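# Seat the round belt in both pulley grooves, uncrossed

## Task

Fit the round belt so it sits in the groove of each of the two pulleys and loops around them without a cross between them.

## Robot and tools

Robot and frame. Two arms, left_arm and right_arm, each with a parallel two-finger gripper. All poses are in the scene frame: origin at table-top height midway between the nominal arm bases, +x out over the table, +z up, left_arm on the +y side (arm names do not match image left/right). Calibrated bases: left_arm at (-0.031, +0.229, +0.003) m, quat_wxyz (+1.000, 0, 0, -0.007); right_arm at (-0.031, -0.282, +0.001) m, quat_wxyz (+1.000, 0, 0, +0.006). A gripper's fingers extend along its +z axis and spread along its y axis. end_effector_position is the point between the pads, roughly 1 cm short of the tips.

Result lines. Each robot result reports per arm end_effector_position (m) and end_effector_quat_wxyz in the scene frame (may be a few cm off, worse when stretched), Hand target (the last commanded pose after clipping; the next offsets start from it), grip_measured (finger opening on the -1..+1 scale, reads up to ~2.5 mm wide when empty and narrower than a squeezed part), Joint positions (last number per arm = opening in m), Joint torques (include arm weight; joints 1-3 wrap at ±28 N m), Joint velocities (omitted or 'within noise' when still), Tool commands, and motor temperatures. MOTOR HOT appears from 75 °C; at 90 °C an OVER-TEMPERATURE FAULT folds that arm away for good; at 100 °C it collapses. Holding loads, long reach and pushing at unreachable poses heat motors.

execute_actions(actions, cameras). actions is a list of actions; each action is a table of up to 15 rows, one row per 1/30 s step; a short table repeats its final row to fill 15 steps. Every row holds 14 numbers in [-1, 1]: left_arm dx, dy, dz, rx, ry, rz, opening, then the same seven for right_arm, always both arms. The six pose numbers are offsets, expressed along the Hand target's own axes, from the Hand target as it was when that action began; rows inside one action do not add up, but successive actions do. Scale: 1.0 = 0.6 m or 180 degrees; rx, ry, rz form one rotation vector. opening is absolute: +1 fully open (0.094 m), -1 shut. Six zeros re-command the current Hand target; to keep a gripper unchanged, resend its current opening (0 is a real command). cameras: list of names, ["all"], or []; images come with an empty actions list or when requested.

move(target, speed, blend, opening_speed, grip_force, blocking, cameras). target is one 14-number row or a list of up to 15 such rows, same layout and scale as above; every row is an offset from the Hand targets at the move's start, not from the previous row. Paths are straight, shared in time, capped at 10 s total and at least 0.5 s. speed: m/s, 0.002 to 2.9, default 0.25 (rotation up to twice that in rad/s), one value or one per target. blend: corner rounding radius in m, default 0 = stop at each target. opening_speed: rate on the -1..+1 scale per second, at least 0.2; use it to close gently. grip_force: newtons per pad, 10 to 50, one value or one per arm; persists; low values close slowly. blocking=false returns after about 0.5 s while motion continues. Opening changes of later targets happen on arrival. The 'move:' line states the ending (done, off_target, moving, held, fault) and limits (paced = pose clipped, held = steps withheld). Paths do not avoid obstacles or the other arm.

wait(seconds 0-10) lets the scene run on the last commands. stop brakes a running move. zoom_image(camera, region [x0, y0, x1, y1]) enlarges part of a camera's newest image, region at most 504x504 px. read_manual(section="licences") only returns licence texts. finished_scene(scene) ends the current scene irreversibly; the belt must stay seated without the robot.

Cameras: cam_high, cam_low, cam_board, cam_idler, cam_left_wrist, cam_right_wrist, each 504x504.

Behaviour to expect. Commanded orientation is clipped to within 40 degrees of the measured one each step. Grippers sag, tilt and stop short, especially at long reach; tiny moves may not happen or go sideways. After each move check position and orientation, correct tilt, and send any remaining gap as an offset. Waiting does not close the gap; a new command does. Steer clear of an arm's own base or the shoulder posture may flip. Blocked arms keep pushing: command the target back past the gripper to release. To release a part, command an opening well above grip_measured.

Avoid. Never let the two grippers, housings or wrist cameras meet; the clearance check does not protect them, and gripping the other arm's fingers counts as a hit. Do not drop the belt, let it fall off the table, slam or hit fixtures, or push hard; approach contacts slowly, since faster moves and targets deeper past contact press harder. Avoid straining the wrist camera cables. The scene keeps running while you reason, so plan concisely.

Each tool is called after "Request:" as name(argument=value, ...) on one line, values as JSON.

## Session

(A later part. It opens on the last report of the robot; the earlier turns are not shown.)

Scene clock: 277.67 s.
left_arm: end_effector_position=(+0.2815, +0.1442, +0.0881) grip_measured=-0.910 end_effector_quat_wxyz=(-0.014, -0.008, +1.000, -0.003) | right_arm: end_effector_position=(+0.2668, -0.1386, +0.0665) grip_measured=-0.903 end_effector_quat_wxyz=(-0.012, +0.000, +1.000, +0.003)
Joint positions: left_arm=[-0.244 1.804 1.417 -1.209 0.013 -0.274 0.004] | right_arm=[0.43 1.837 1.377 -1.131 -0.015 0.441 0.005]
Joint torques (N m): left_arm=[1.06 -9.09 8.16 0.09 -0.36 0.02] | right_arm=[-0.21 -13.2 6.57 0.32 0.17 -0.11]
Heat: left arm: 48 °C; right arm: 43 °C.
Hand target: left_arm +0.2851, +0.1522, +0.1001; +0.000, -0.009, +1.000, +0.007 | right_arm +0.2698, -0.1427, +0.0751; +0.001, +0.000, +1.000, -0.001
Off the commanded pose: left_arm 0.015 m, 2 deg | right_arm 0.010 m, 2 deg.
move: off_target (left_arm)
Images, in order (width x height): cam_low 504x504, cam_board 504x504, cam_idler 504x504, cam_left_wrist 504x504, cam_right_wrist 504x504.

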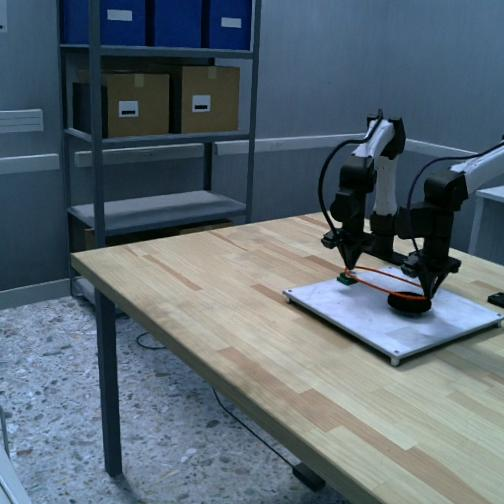

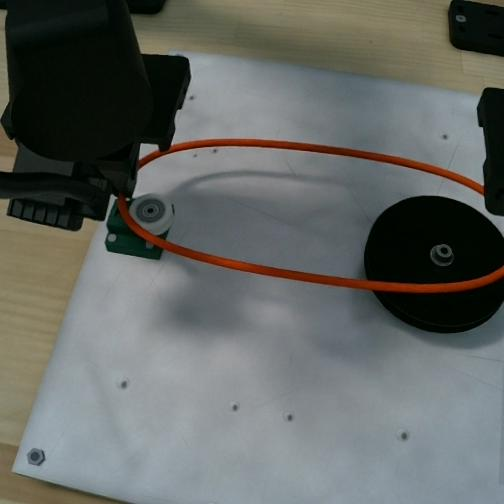

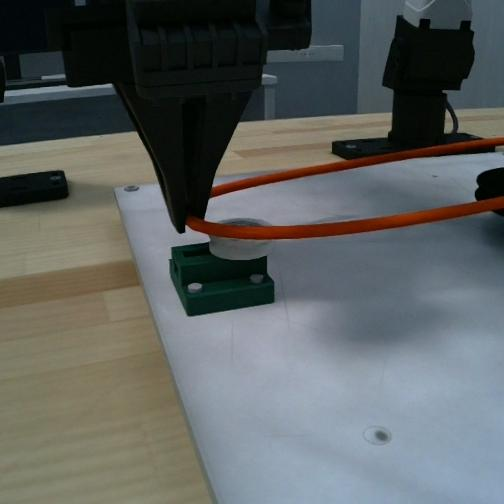

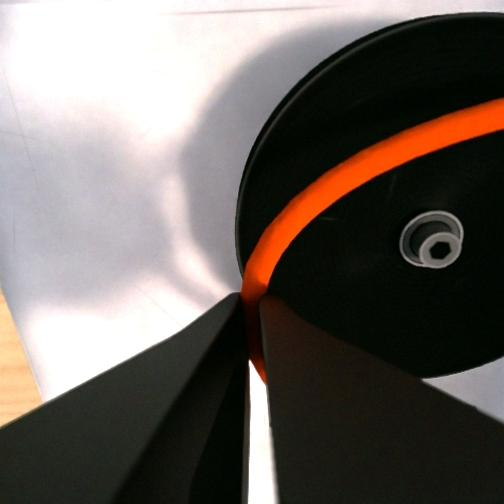

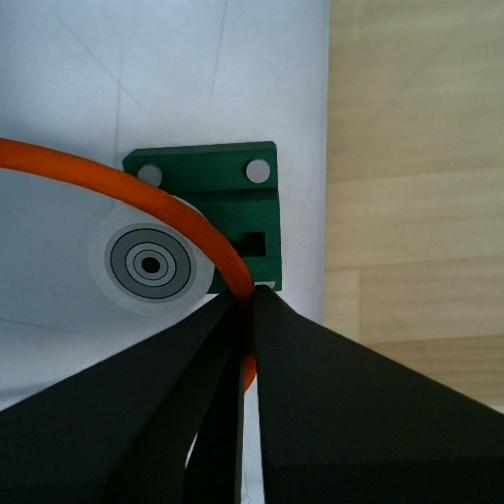

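Request:
move(target=[0,0,0,0,0,0,-0.97,-0.013,-0.006,0.044,0,0,0,-0.95], cameras=["cam_board","cam_idler","cam_right_wrist"], speed=0.04)

Request:
zoom_image(camera="cam_idler", region=[120, 150, 340, 330])

Scene clock: 294.17 s.
left_arm: end_effector_position=(+0.2815, +0.1441, +0.0881) grip_measured=-0.910 end_effector_quat_wxyz=(-0.014, -0.008, +1.000, -0.003) | right_arm: end_effector_position=(+0.2751, -0.1388, +0.0592) grip_measured=-0.903 end_effector_quat_wxyz=(+0.003, -0.003, +1.000, +0.010)
Joint positions: left_arm=[-0.244 1.804 1.417 -1.209 0.013 -0.273 0.004] | right_arm=[0.419 1.839 1.35 -1.068 -0.016 0.424 0.005]
Joint torques (N m): left_arm=[1.02 -9.07 8.17 0.07 -0.36 0] | right_arm=[-0.96 -9.11 4.11 0.67 0.2 -0.1]
Heat: left arm: 50 °C; right arm: 44 °C.
Hand target: left_arm +0.2851, +0.1522, +0.1001; +0.000, -0.009, +1.000, +0.007 | right_arm +0.2775, -0.1463, +0.0487; +0.001, +0.000, +1.000, -0.001
Off the commanded pose: left_arm 0.015 m, 2 deg | right_arm 0.013 m, 1 deg.
move: off_target (left_arm, right_arm)
Images, in order (width x height): cam_board 504x504, cam_idler 504x504, cam_right_wrist 504x504.

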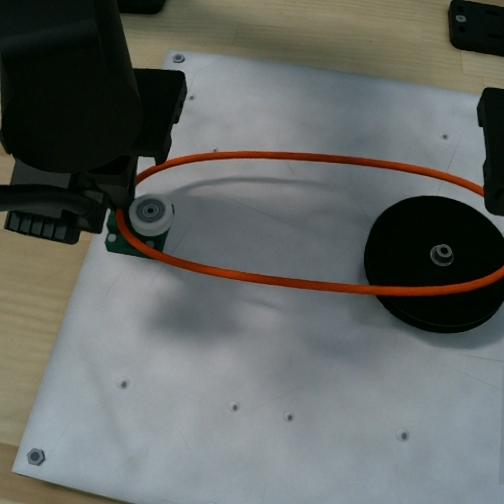

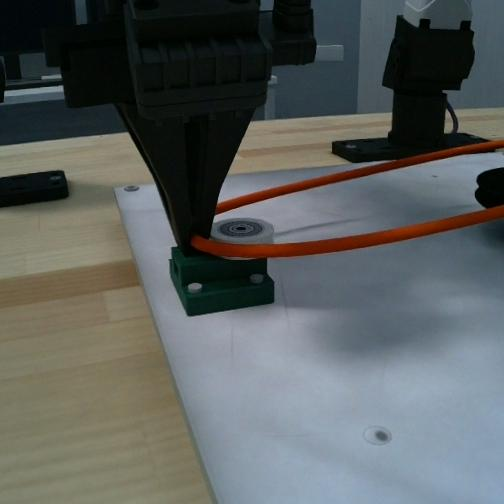

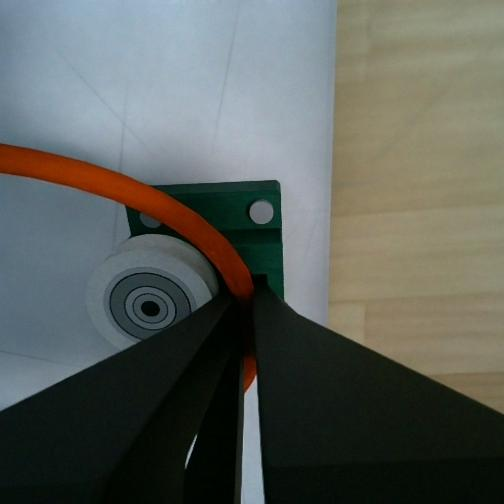

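Scaled by 2.291 from the camera's 504x504 image, which has a finer 720x720 frame.

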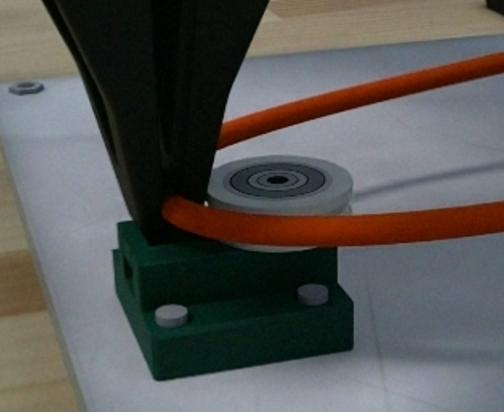

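Request:
move(target=[-0.012,0.022,0,0,0,0,-0.97,0,0,-0.006,0,0,0,-0.95], cameras=["cam_board","cam_idler","cam_left_wrist","cam_right_wrist"], speed=0.04)

Scene clock: 311.70 s.
left_arm: end_effector_position=(+0.2887, +0.1516, +0.0926) grip_measured=-0.910 end_effector_quat_wxyz=(-0.007, -0.005, +1.000, -0.015) | right_arm: end_effector_position=(+0.2751, -0.1388, +0.0592) grip_measured=-0.903 end_effector_quat_wxyz=(+0.003, -0.004, +1.000, +0.010)
Joint positions: left_arm=[-0.206 1.804 1.435 -1.21 0.033 -0.23 0.004] | right_arm=[0.419 1.839 1.35 -1.068 -0.016 0.423 0.005]
Joint torques (N m): left_arm=[1.63 -8.05 8.23 0.11 -0.53 -0.02] | right_arm=[-0.9 -9.39 5.27 0.52 0.17 -0.07]
Motor temperatures (°C): left_arm=[25 51 37 25 24 23 27] | right_arm=[24 44 31 27 25 22 26]
Heat: left arm: 51 °C; right arm: 44 °C.
Hand target: left_arm +0.2920, +0.1655, +0.1003; +0.000, -0.009, +1.000, +0.007 | right_arm +0.2775, -0.1463, +0.0523; +0.001, +0.000, +1.000, -0.001
Off the commanded pose: left_arm 0.016 m, 3 deg | right_arm 0.011 m, 1 deg.
move: off_target (left_arm, right_arm)
Images, in order (width x height): cam_board 504x504, cam_idler 504x504, cam_left_wrist 504x504, cam_right_wrist 504x504.

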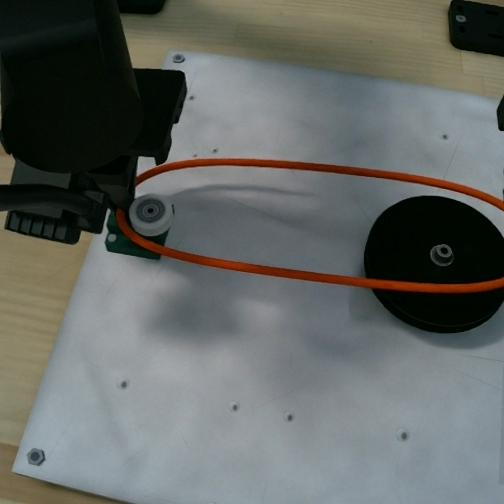

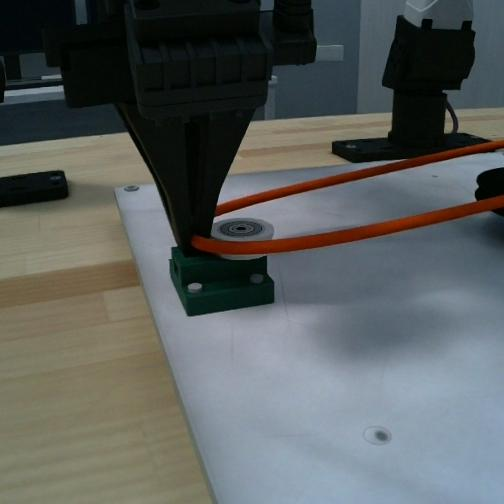

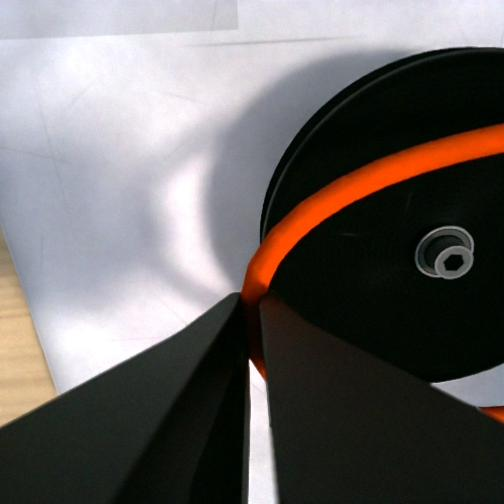

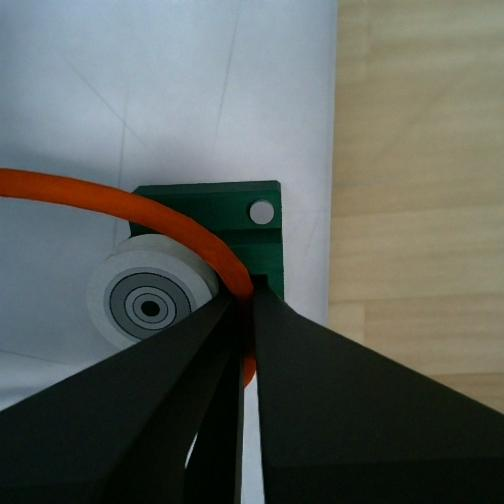

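Request:
move(target=[[0.0,0,0.04,0,0,0,-0.97,0,-0.004,0,0,0,0,-0.95],[0.0,0,0.04,0,0,0,-0.97,0,-0.004,0,0,0,0,-0.82]], cameras=["cam_board","cam_idler","cam_left_wrist","cam_right_wrist"], speed=0.04, opening_speed=0.3)

Request:
zoom_image(camera="cam_idler", region=[120, 150, 340, 330])

Scene clock: 339.20 s.
left_arm: end_effector_position=(+0.2885, +0.1528, +0.0800) grip_measured=-0.910 end_effector_quat_wxyz=(-0.004, -0.005, +1.000, -0.016) | right_arm: end_effector_position=(+0.2763, -0.1391, +0.0593) grip_measured=-0.822 end_effector_quat_wxyz=(+0.003, -0.004, +1.000, +0.014)
Joint positions: left_arm=[-0.202 1.804 1.384 -1.153 0.033 -0.228 0.004] | right_arm=[0.413 1.839 1.35 -1.064 -0.023 0.416 0.008]
Joint torques (N m): left_arm=[1.42 -6.9 5.6 0.42 -0.53 0] | right_arm=[-1.03 -9.69 4.71 0.49 0.25 -0.12]
Heat: left arm: 49 °C; right arm: 44 °C.
Hand target: left_arm +0.2920, +0.1658, +0.0763; +0.000, -0.009, +1.000, +0.007 | right_arm +0.2775, -0.1488, +0.0523; +0.001, +0.000, +1.000, -0.001
Off the commanded pose: left_arm 0.014 m, 3 deg | right_arm 0.012 m, 2 deg.
move: off_target (left_arm, right_arm); target 2's new opening was sent with right_arm's hand 0.012 m and 2 deg from that target
Images, in order (width x height): cam_board 504x504, cam_idler 504x504, cam_left_wrist 504x504, cam_right_wrist 504x504.

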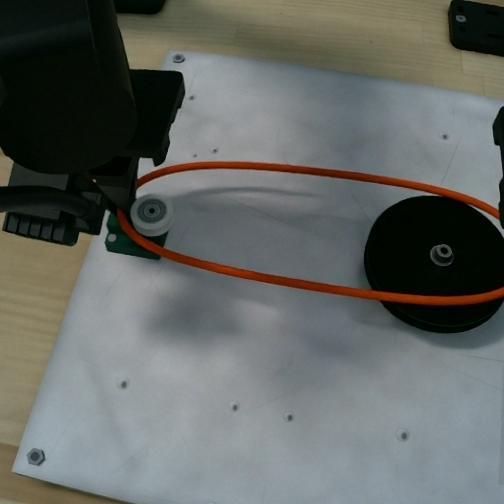

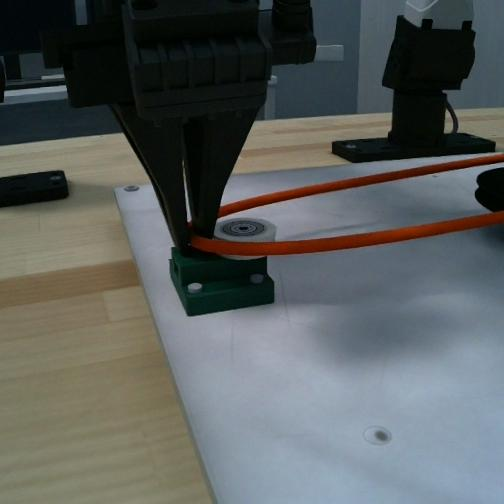

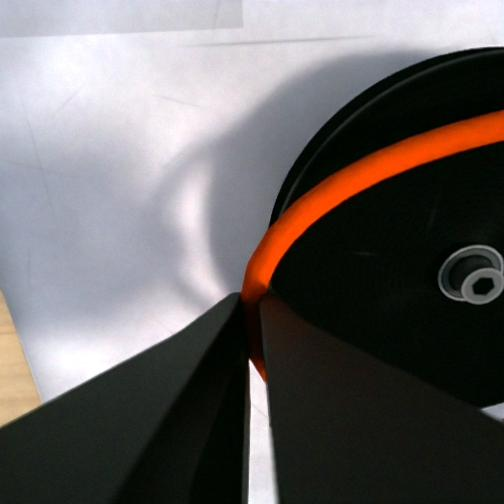

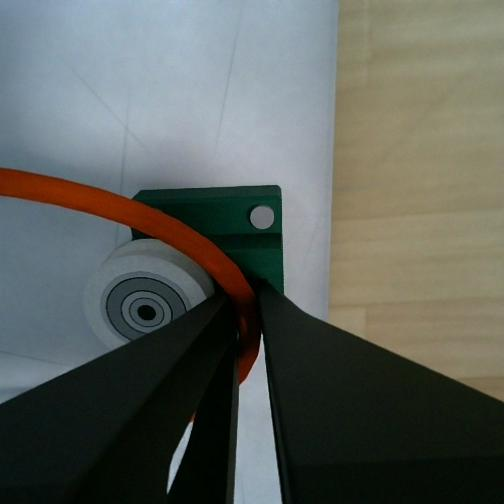

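Scaled by 2.291 from the camera's 504x504 image, which has a finer 720x720 frame.

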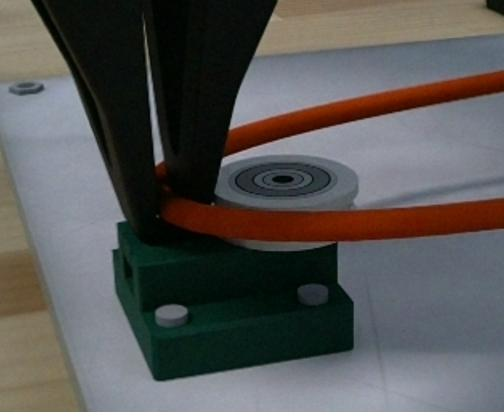

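Request:
move(target=[0,0,0,0,0,0,-0.97,0,-0.004,-0.07,0,0,0,-0.8], cameras=["cam_board","cam_idler","cam_left_wrist","cam_right_wrist"], speed=0.06)

Request:
zoom_image(camera="cam_idler", region=[120, 150, 340, 330])

Scene clock: 350.20 s.
left_arm: end_effector_position=(+0.2885, +0.1528, +0.0800) grip_measured=-0.910 end_effector_quat_wxyz=(-0.004, -0.005, +1.000, -0.016) | right_arm: end_effector_position=(+0.2751, -0.1410, +0.0805) grip_measured=-0.801 end_effector_quat_wxyz=(-0.008, -0.005, +1.000, +0.009)
Joint positions: left_arm=[-0.202 1.804 1.384 -1.153 0.033 -0.228 0.004] | right_arm=[0.409 1.839 1.437 -1.176 -0.023 0.411 0.009]
Joint torques (N m): left_arm=[1.42 -6.94 5.63 0.43 -0.53 0.01] | right_arm=[-1.14 -13.37 8.34 0.08 0.25 -0.1]
Heat: left arm: 48 °C; right arm: 44 °C.
Hand target: left_arm +0.2920, +0.1658, +0.0763; +0.000, -0.009, +1.000, +0.007 | right_arm +0.2774, -0.1511, +0.0943; +0.001, +0.000, +1.000, -0.001
Off the commanded pose: left_arm 0.014 m, 3 deg | right_arm 0.017 m, 2 deg.
move: off_target (left_arm, right_arm)
Images, in order (width x height): cam_board 504x504, cam_idler 504x504, cam_left_wrist 504x504, cam_right_wrist 504x504.

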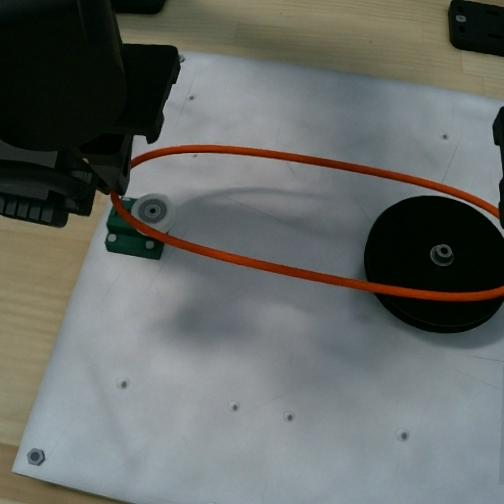

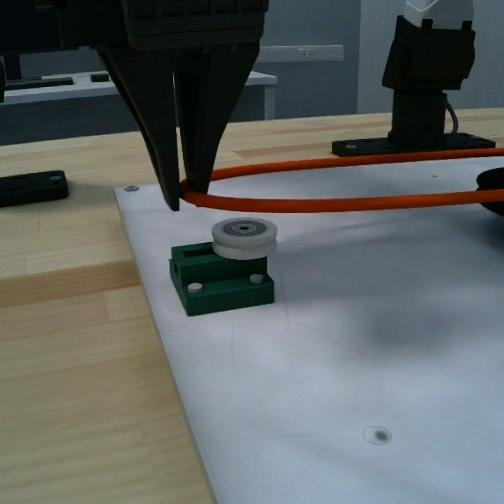

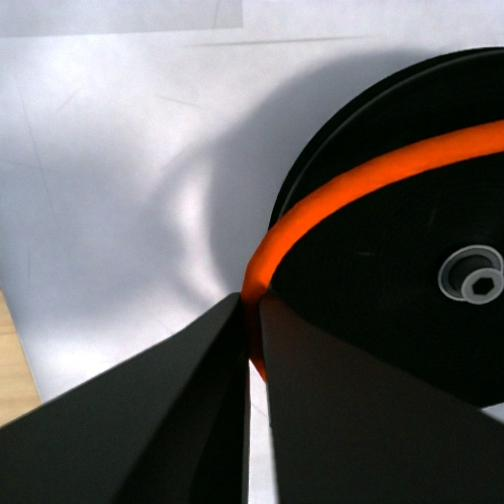

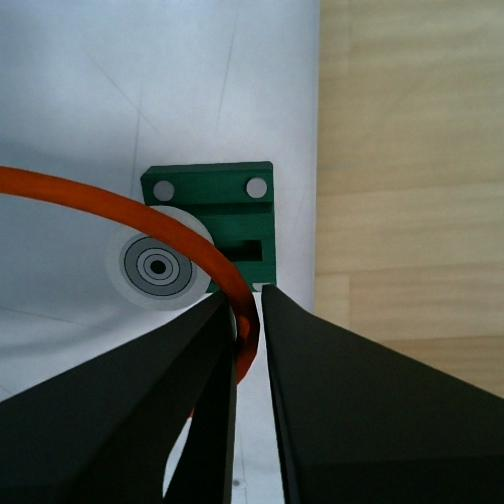

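Scaled by 2.291 from the camera's 504x504 image, which has a finer 720x720 frame.

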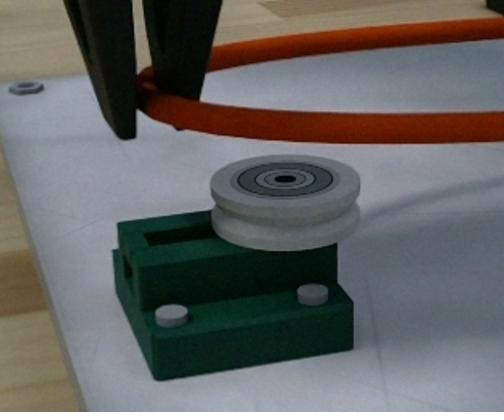

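Request:
move(target=[[0,0,0,0,0,0,-0.97,0,0,0.068,0,0,0,-0.83],[0,0,0,0,0,0,-0.97,0.0257,0.0102,0.066,0,0,0.167,-0.83],[0,0,0,0,0,0,-0.97,0.0448,0.0293,0.066,0,0,0.333,-0.83]], cameras=["cam_board","cam_idler","cam_right_wrist"], speed=0.04)

Request:
zoom_image(camera="cam_idler", region=[120, 150, 340, 330])

Scene clock: 399.90 s.
left_arm: end_effector_position=(+0.2889, +0.1527, +0.0800) grip_measured=-0.910 end_effector_quat_wxyz=(-0.004, -0.003, +1.000, -0.016) | right_arm: end_effector_position=(+0.2673, -0.1327, +0.0585) grip_measured=-0.828 end_effector_quat_wxyz=(+0.005, +0.322, +0.947, +0.020)
Joint positions: left_arm=[-0.202 1.804 1.384 -1.151 0.033 -0.223 0.004] | right_arm=[0.442 1.805 1.303 -1.034 -0.022 1.109 0.008]
Joint torques (N m): left_arm=[1.44 -6.95 5.6 0.41 -0.52 -0.03] | right_arm=[0.24 -11.23 3.74 0.3 0.26 0.15]
Motor temperatures (°C): left_arm=[25 46 37 25 25 23 29] | right_arm=[24 50 33 26 25 22 24]
Heat: left arm: 46 °C; right arm: 50 °C.
Hand target: left_arm +0.2919, +0.1659, +0.0763; +0.000, -0.009, +1.000, +0.007 | right_arm +0.2591, -0.1417, +0.0547; +0.002, +0.330, +0.944, -0.001 (not the last commanded pose)
Off the commanded pose: left_arm 0.014 m, 3 deg | right_arm 0.017 m, 22 deg.
move: off_target (left_arm, right_arm; path cut at 10 s); path passed 2 of 3 targets
Images, in order (width x height): cam_board 504x504, cam_idler 504x504, cam_right_wrist 504x504.

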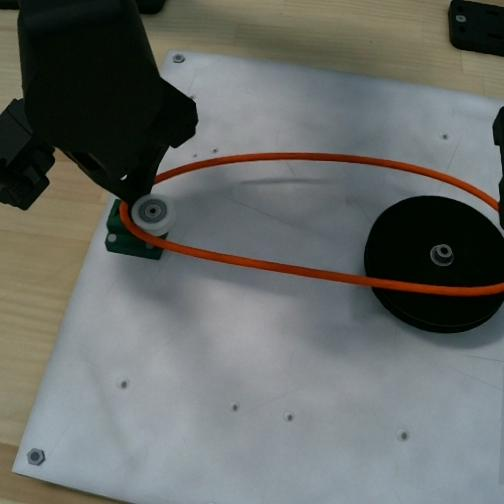

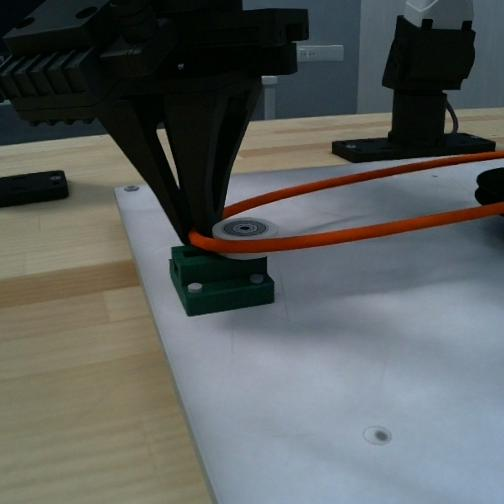

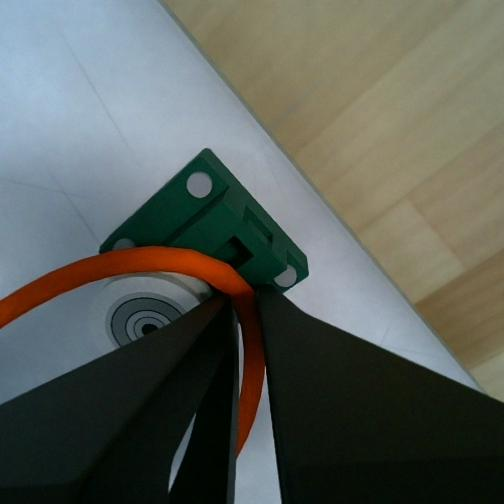

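Scaled by 2.291 from the camera's 504x504 image, which has a finer 720x720 frame.

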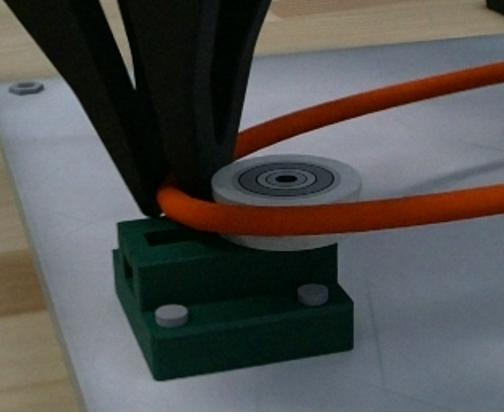

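Request:
move(target=[0,0,0,0,0,0,-0.97,0.03,-0.006,0,0,0,0.15,-0.83], cameras=["cam_board","cam_idler","cam_right_wrist"], speed=0.05)

Request:
zoom_image(camera="cam_idler", region=[120, 150, 340, 330])

Scene clock: 414.80 s.
left_arm: end_effector_position=(+0.2895, +0.1483, +0.0802) grip_measured=-0.910 end_effector_quat_wxyz=(-0.003, -0.001, +1.000, -0.028) | right_arm: end_effector_position=(+0.2597, -0.1241, +0.0549) grip_measured=-0.828 end_effector_quat_wxyz=(+0.011, +0.534, +0.845, +0.026)
Joint positions: left_arm=[-0.202 1.804 1.384 -1.145 0.057 -0.219 0.004] | right_arm=[0.483 1.781 1.257 -0.992 -0.007 1.623 0.008]
Joint torques (N m): left_arm=[1.43 -6.99 5.64 0.35 -0.76 -0.11] | right_arm=[0.55 -12.21 3.78 -0.02 0.12 0.18]
Heat: left arm: 46 °C; right arm: 48 °C.
Hand target: left_arm +0.2920, +0.1658, +0.0763; +0.000, -0.009, +1.000, +0.007 | right_arm +0.2427, -0.1333, +0.0547; +0.002, +0.542, +0.841, +0.000
Off the commanded pose: left_arm 0.018 m, 4 deg | right_arm 0.019 m, 3 deg.
move: off_target (left_arm, right_arm)
Images, in order (width x height): cam_board 504x504, cam_idler 504x504, cam_right_wrist 504x504.

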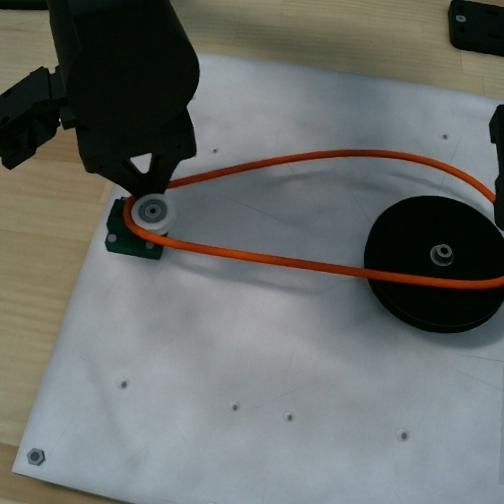

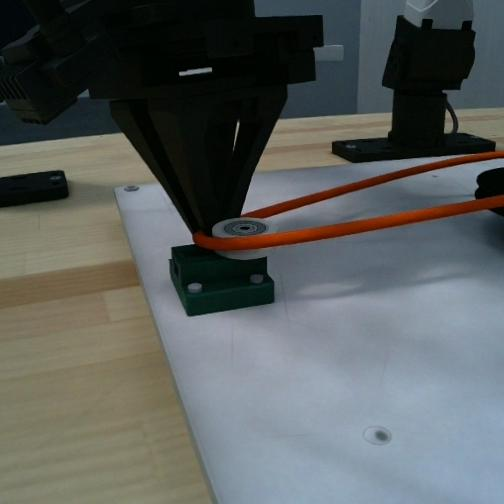

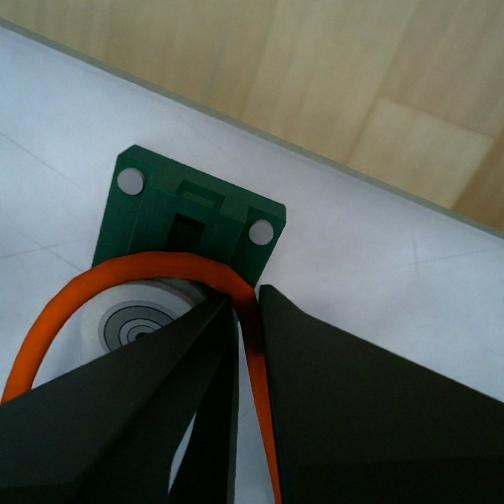

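Scaled by 2.291 from the camera's 504x504 image, which has a finer 720x720 frame.

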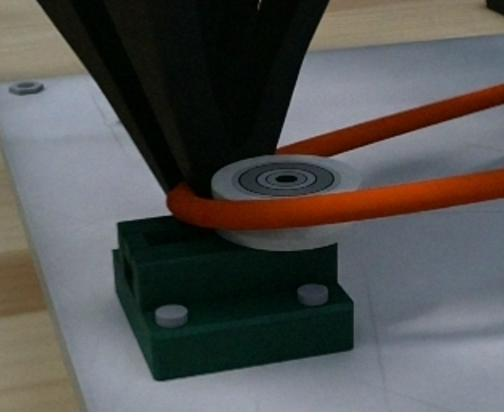

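Request:
move(target=[0,0,0,0,0,0,-0.97,0.033,-0.016,0,0,0,0.11,-0.83], cameras=["cam_board","cam_idler","cam_right_wrist","cam_left_wrist"], speed=0.05)

Request:
zoom_image(camera="cam_idler", region=[120, 150, 340, 330])

Scene clock: 434.57 s.
left_arm: end_effector_position=(+0.2899, +0.1436, +0.0805) grip_measured=-0.910 end_effector_quat_wxyz=(-0.003, +0.001, +0.999, -0.042) | right_arm: end_effector_position=(+0.2562, -0.1146, +0.0546) grip_measured=-0.828 end_effector_quat_wxyz=(+0.030, +0.676, +0.735, +0.035)
Joint positions: left_arm=[-0.202 1.804 1.384 -1.139 0.082 -0.215 0.004] | right_arm=[0.538 1.76 1.229 -0.954 0.039 2.034 0.008]
Joint torques (N m): left_arm=[1.37 -7.01 5.74 0.3 -0.98 -0.12] | right_arm=[1.61 -12.52 3.49 -0.23 -0.36 0.14]
Heat: left arm: 46 °C; right arm: 48 °C.
Hand target: left_arm +0.2919, +0.1658, +0.0763; +0.000, -0.009, +1.000, +0.007 | right_arm +0.2258, -0.1191, +0.0547; +0.002, +0.678, +0.735, +0.000
Off the commanded pose: left_arm 0.023 m, 6 deg | right_arm 0.031 m, 5 deg.
move: off_target (left_arm, right_arm)
Images, in order (width x height): cam_board 504x504, cam_idler 504x504, cam_left_wrist 504x504, cam_right_wrist 504x504.

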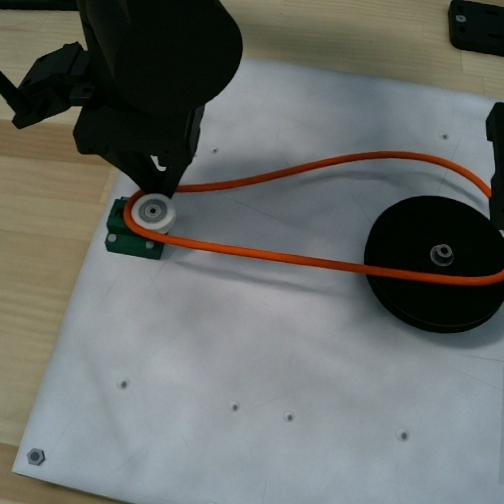

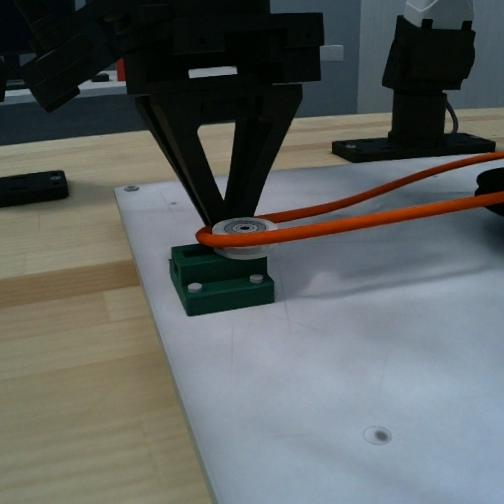

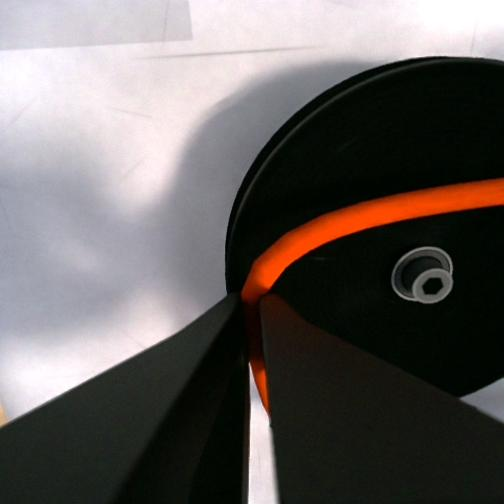

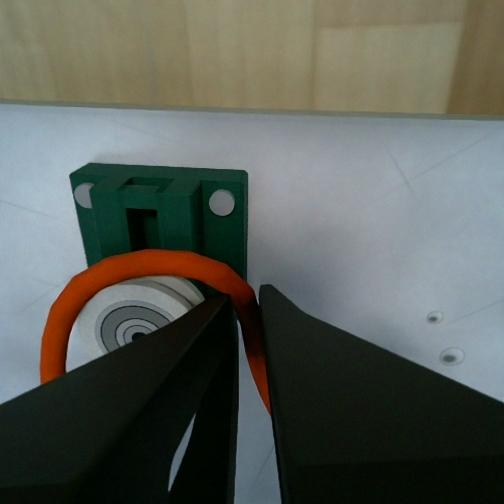

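Scaled by 2.291 from the camera's 504x504 image, which has a finer 720x720 frame.

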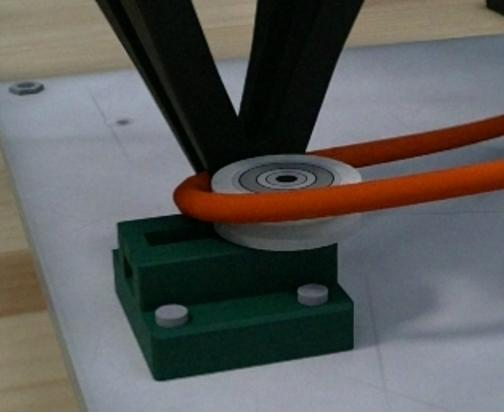

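Request:
move(target=[[0,0,0,0,0,0,-0.97,0,0,0,0,0,0,-0.97],[0,0,0,0,0,0,-0.97,0,0,0.022,0,0,0,-0.97],[0,0,0,0,0,0,-0.97,0.01,-0.008,0.022,0,0,0,-0.97]], cameras=["cam_board","cam_idler","cam_right_wrist"], speed=0.05)

Request:
zoom_image(camera="cam_idler", region=[120, 150, 340, 330])

Scene clock: 449.73 s.
left_arm: end_effector_position=(+0.2917, +0.1512, +0.0801) grip_measured=-0.910 end_effector_quat_wxyz=(+0.002, +0.000, +1.000, -0.021) | right_arm: end_effector_position=(+0.2299, -0.1022, +0.0423) grip_measured=-0.908 end_effector_quat_wxyz=(-0.001, +0.669, +0.743, +0.024)
Joint positions: left_arm=[-0.201 1.804 1.384 -1.139 0.041 -0.215 0.004] | right_arm=[0.586 1.753 1.172 -0.943 -0.013 2.062 0.004]
Joint torques (N m): left_arm=[1.28 -6.95 5.72 0.32 -0.61 -0.15] | right_arm=[-0.2 -10.8 4.52 0.11 0.18 0.22]
Heat: left arm: 46 °C; right arm: 49 °C.
Hand target: left_arm +0.2920, +0.1659, +0.0763; +0.000, -0.009, +1.000, +0.007 | right_arm +0.2206, -0.1136, +0.0414; +0.002, +0.678, +0.735, +0.000
Off the commanded pose: left_arm 0.015 m, 3 deg | right_arm 0.015 m, 3 deg.
move: off_target (left_arm, right_arm)
Images, in order (width x height): cam_board 504x504, cam_idler 504x504, cam_right_wrist 504x504.

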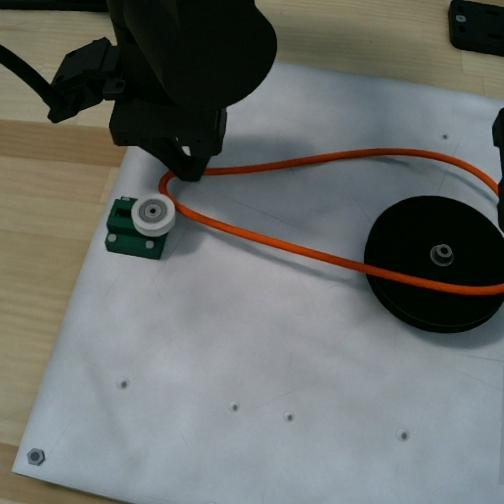

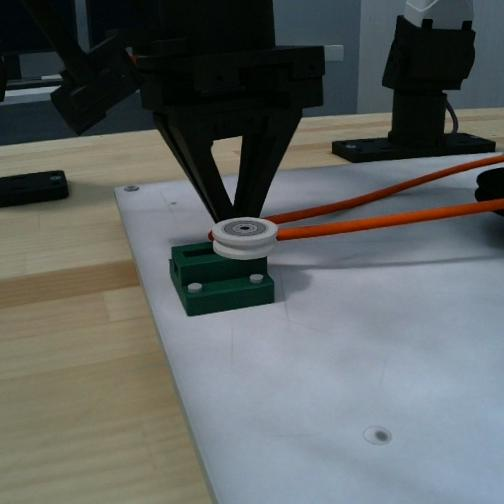

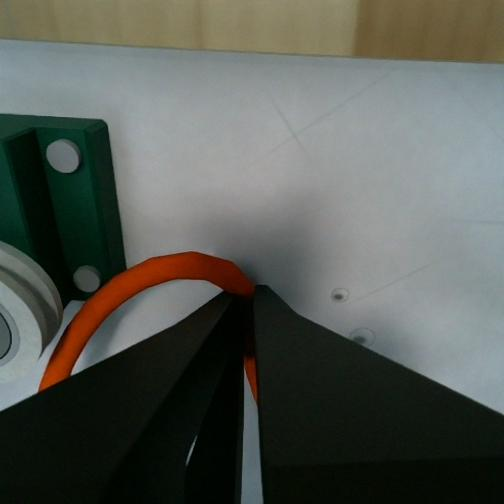

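Scaled by 2.291 from the camera's 504x504 image, which has a finer 720x720 frame.

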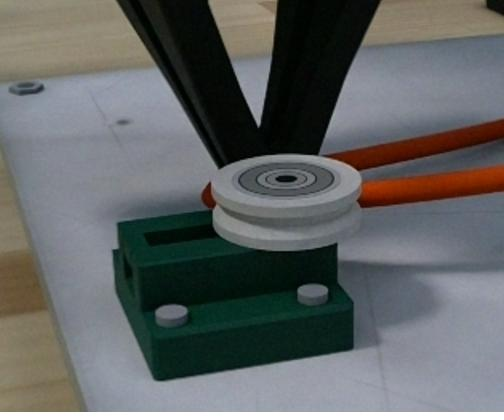

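Request:
move(target=[[0,0,0,0,0,0,-0.97,0,0,-0.075,0,0,0,-0.97],[0,-0.01,0,0,0,0,-0.97,-0.0525,0.029,-0.075,0,0,0,-0.97]], cameras=["cam_board","cam_idler","cam_right_wrist","cam_left_wrist"], speed=0.06)

Request:
zoom_image(camera="cam_idler", region=[120, 150, 340, 330])

Scene clock: 483.70 s.
left_arm: end_effector_position=(+0.2901, +0.1446, +0.0802) grip_measured=-0.910 end_effector_quat_wxyz=(+0.000, +0.007, +1.000, -0.027) | right_arm: end_effector_position=(+0.2413, -0.1270, +0.0761) grip_measured=-0.908 end_effector_quat_wxyz=(-0.016, +0.667, +0.745, +0.018)
Joint positions: left_arm=[-0.215 1.804 1.384 -1.139 0.053 -0.215 0.004] | right_arm=[0.484 1.727 1.28 -1.102 -0.042 1.957 0.004]
Joint torques (N m): left_arm=[0.85 -6.6 6.15 0.3 -0.72 -0.33] | right_arm=[-1.39 -11.85 7.79 -0.11 0.44 0.03]
Heat: left arm: 46 °C; right arm: 46 °C.
Hand target: left_arm +0.2921, +0.1599, +0.0762; +0.000, -0.009, +1.000, +0.007 | right_arm +0.2404, -0.1435, +0.0865; +0.002, +0.678, +0.735, +0.000
Off the commanded pose: left_arm 0.016 m, 4 deg | right_arm 0.020 m, 3 deg.
move: off_target (left_arm, right_arm)
Images, in order (width x height): cam_board 504x504, cam_idler 504x504, cam_left_wrist 504x504, cam_right_wrist 504x504.

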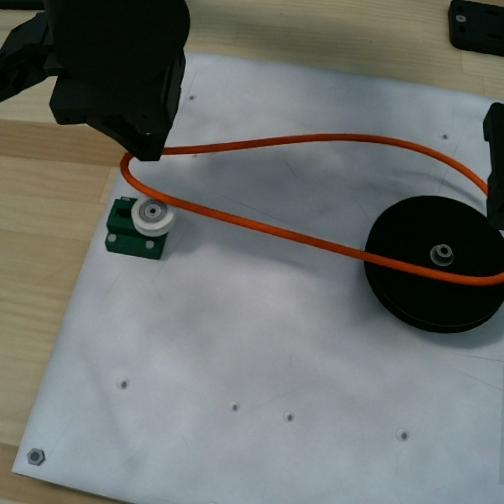

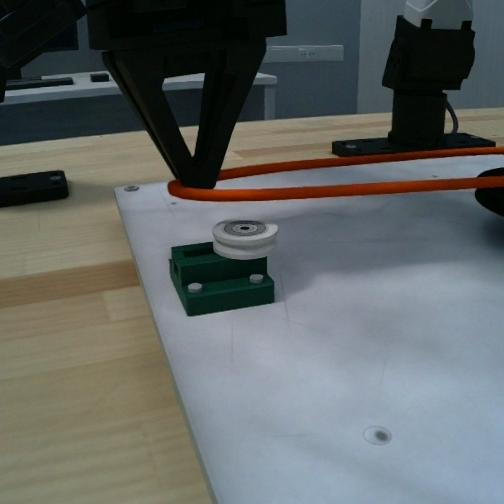

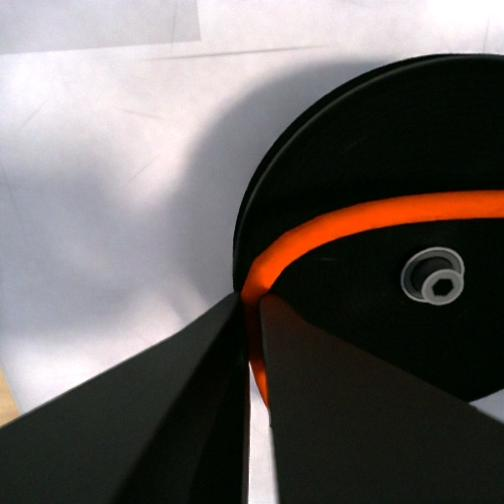

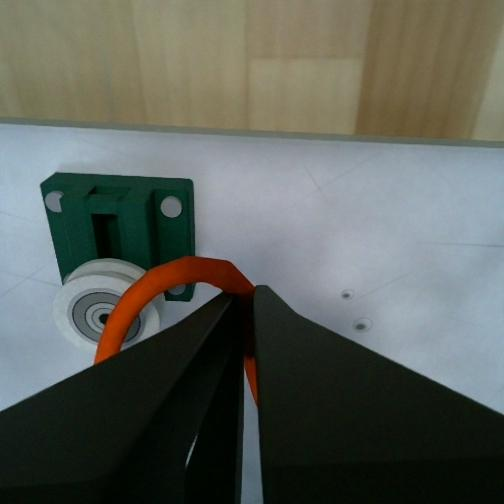

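Scaled by 2.291 from the camera's 504x504 image, which has a finer 720x720 frame.

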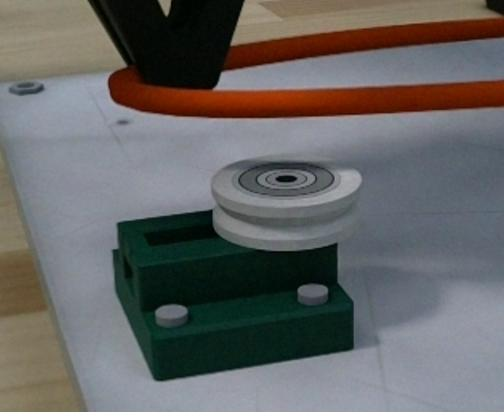

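Request:
move(target=[-0.012,-0.03,0,0,0,0,-0.97,-0.0015,0.0185,0,0,0,-0.083,-0.97], cameras=["cam_board","cam_idler","cam_right_wrist","cam_left_wrist"], speed=0.06)

Scene clock: 512.53 s.
left_arm: end_effector_position=(+0.2949, +0.1326, +0.0756) grip_measured=-0.910 end_effector_quat_wxyz=(-0.003, +0.002, +1.000, -0.020) | right_arm: end_effector_position=(+0.2484, -0.1314, +0.0829) grip_measured=-0.908 end_effector_quat_wxyz=(-0.011, +0.568, +0.823, +0.020)
Joint positions: left_arm=[-0.253 1.843 1.416 -1.139 0.04 -0.264 0.004] | right_arm=[0.462 1.735 1.317 -1.128 -0.039 1.683 0.004]
Joint torques (N m): left_arm=[0.09 -6.52 8.16 0.21 -0.61 -0.3] | right_arm=[-1.17 -8.95 8.62 0.04 0.45 0]
Heat: left arm: 45 °C; right arm: 48 °C.
Hand target: left_arm +0.2996, +0.1419, +0.0759; +0.000, -0.009, +1.000, +0.007 | right_arm +0.2515, -0.1435, +0.0865; +0.002, +0.577, +0.817, +0.000
Off the commanded pose: left_arm 0.011 m, 3 deg | right_arm 0.013 m, 3 deg.
move: off_target (left_arm, right_arm)
Images, in order (width x height): cam_board 504x504, cam_idler 504x504, cam_left_wrist 504x504, cam_right_wrist 504x504.

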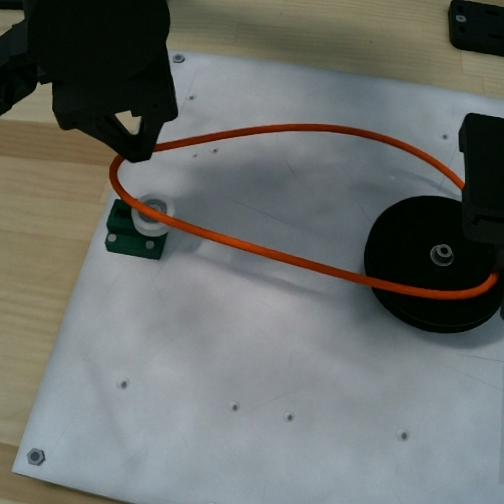

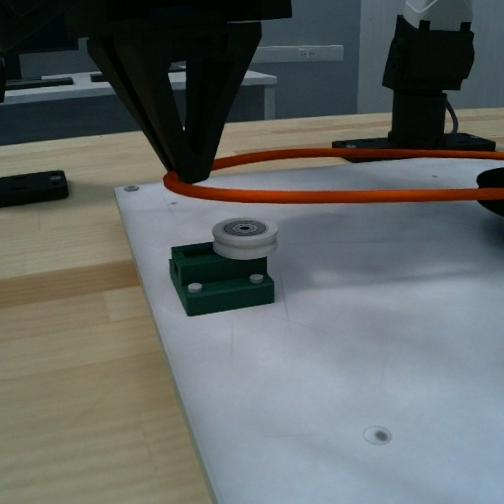

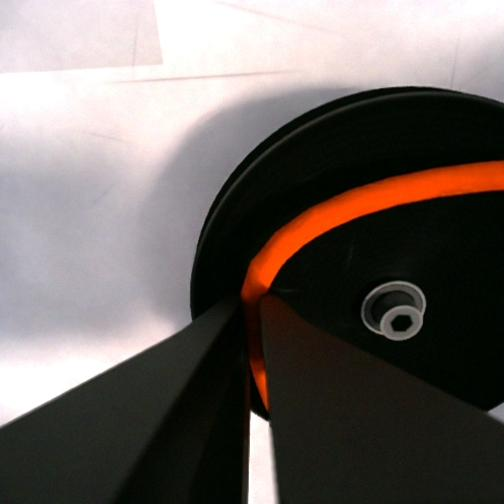

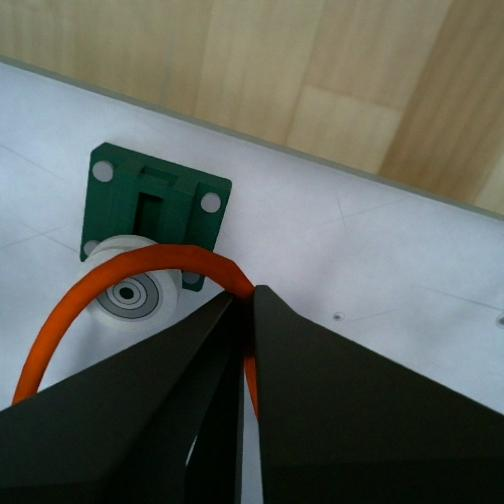

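Request:
move(target=[[0,0,0,0,0,0,-0.97,-0.017,0.003,0,0,0,0,-0.97],[0,0,0,0,0,0,-0.97,-0.017,0.003,0.048,0,0,0,-0.97]], cameras=["cam_board","cam_idler","cam_right_wrist"], speed=0.05)

Request:
zoom_image(camera="cam_idler", region=[120, 150, 340, 330])

Scene clock: 530.17 s.
left_arm: end_effector_position=(+0.2946, +0.1316, +0.0756) grip_measured=-0.910 end_effector_quat_wxyz=(-0.003, +0.003, +1.000, -0.020) | right_arm: end_effector_position=(+0.2582, -0.1375, +0.0632) grip_measured=-0.908 end_effector_quat_wxyz=(-0.008, +0.567, +0.824, +0.025)
Joint positions: left_arm=[-0.256 1.843 1.416 -1.139 0.04 -0.264 0.004] | right_arm=[0.432 1.763 1.27 -1.043 -0.039 1.649 0.004]
Joint torques (N m): left_arm=[0.42 -6.54 8.17 0.21 -0.59 -0.31] | right_arm=[-1.37 -9.5 4.81 0.31 0.45 0.06]
Heat: left arm: 45 °C; right arm: 47 °C.
Hand target: left_arm +0.2996, +0.1419, +0.0759; +0.000, -0.009, +1.000, +0.007 | right_arm +0.2567, -0.1526, +0.0577; +0.002, +0.577, +0.817, +0.000
Off the commanded pose: left_arm 0.011 m, 3 deg | right_arm 0.016 m, 3 deg.
move: off_target (left_arm, right_arm)
Images, in order (width x height): cam_board 504x504, cam_idler 504x504, cam_right_wrist 504x504.

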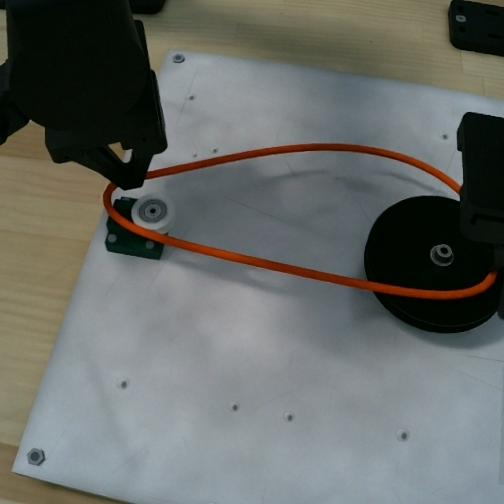

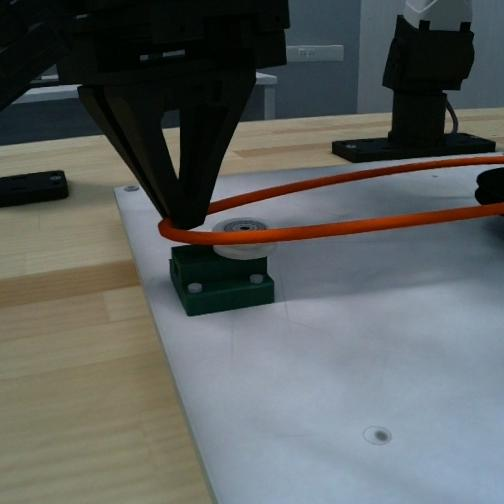

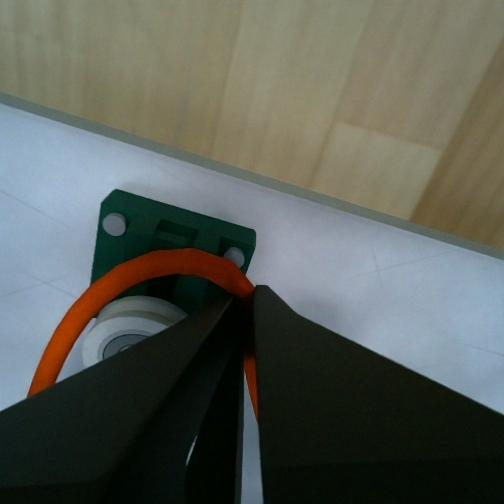

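Scaled by 2.291 from the camera's 504x504 image, which has a finer 720x720 frame.

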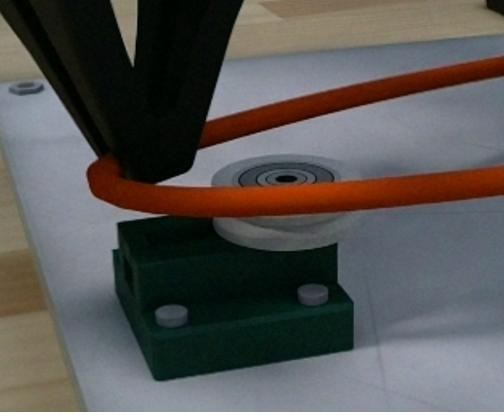

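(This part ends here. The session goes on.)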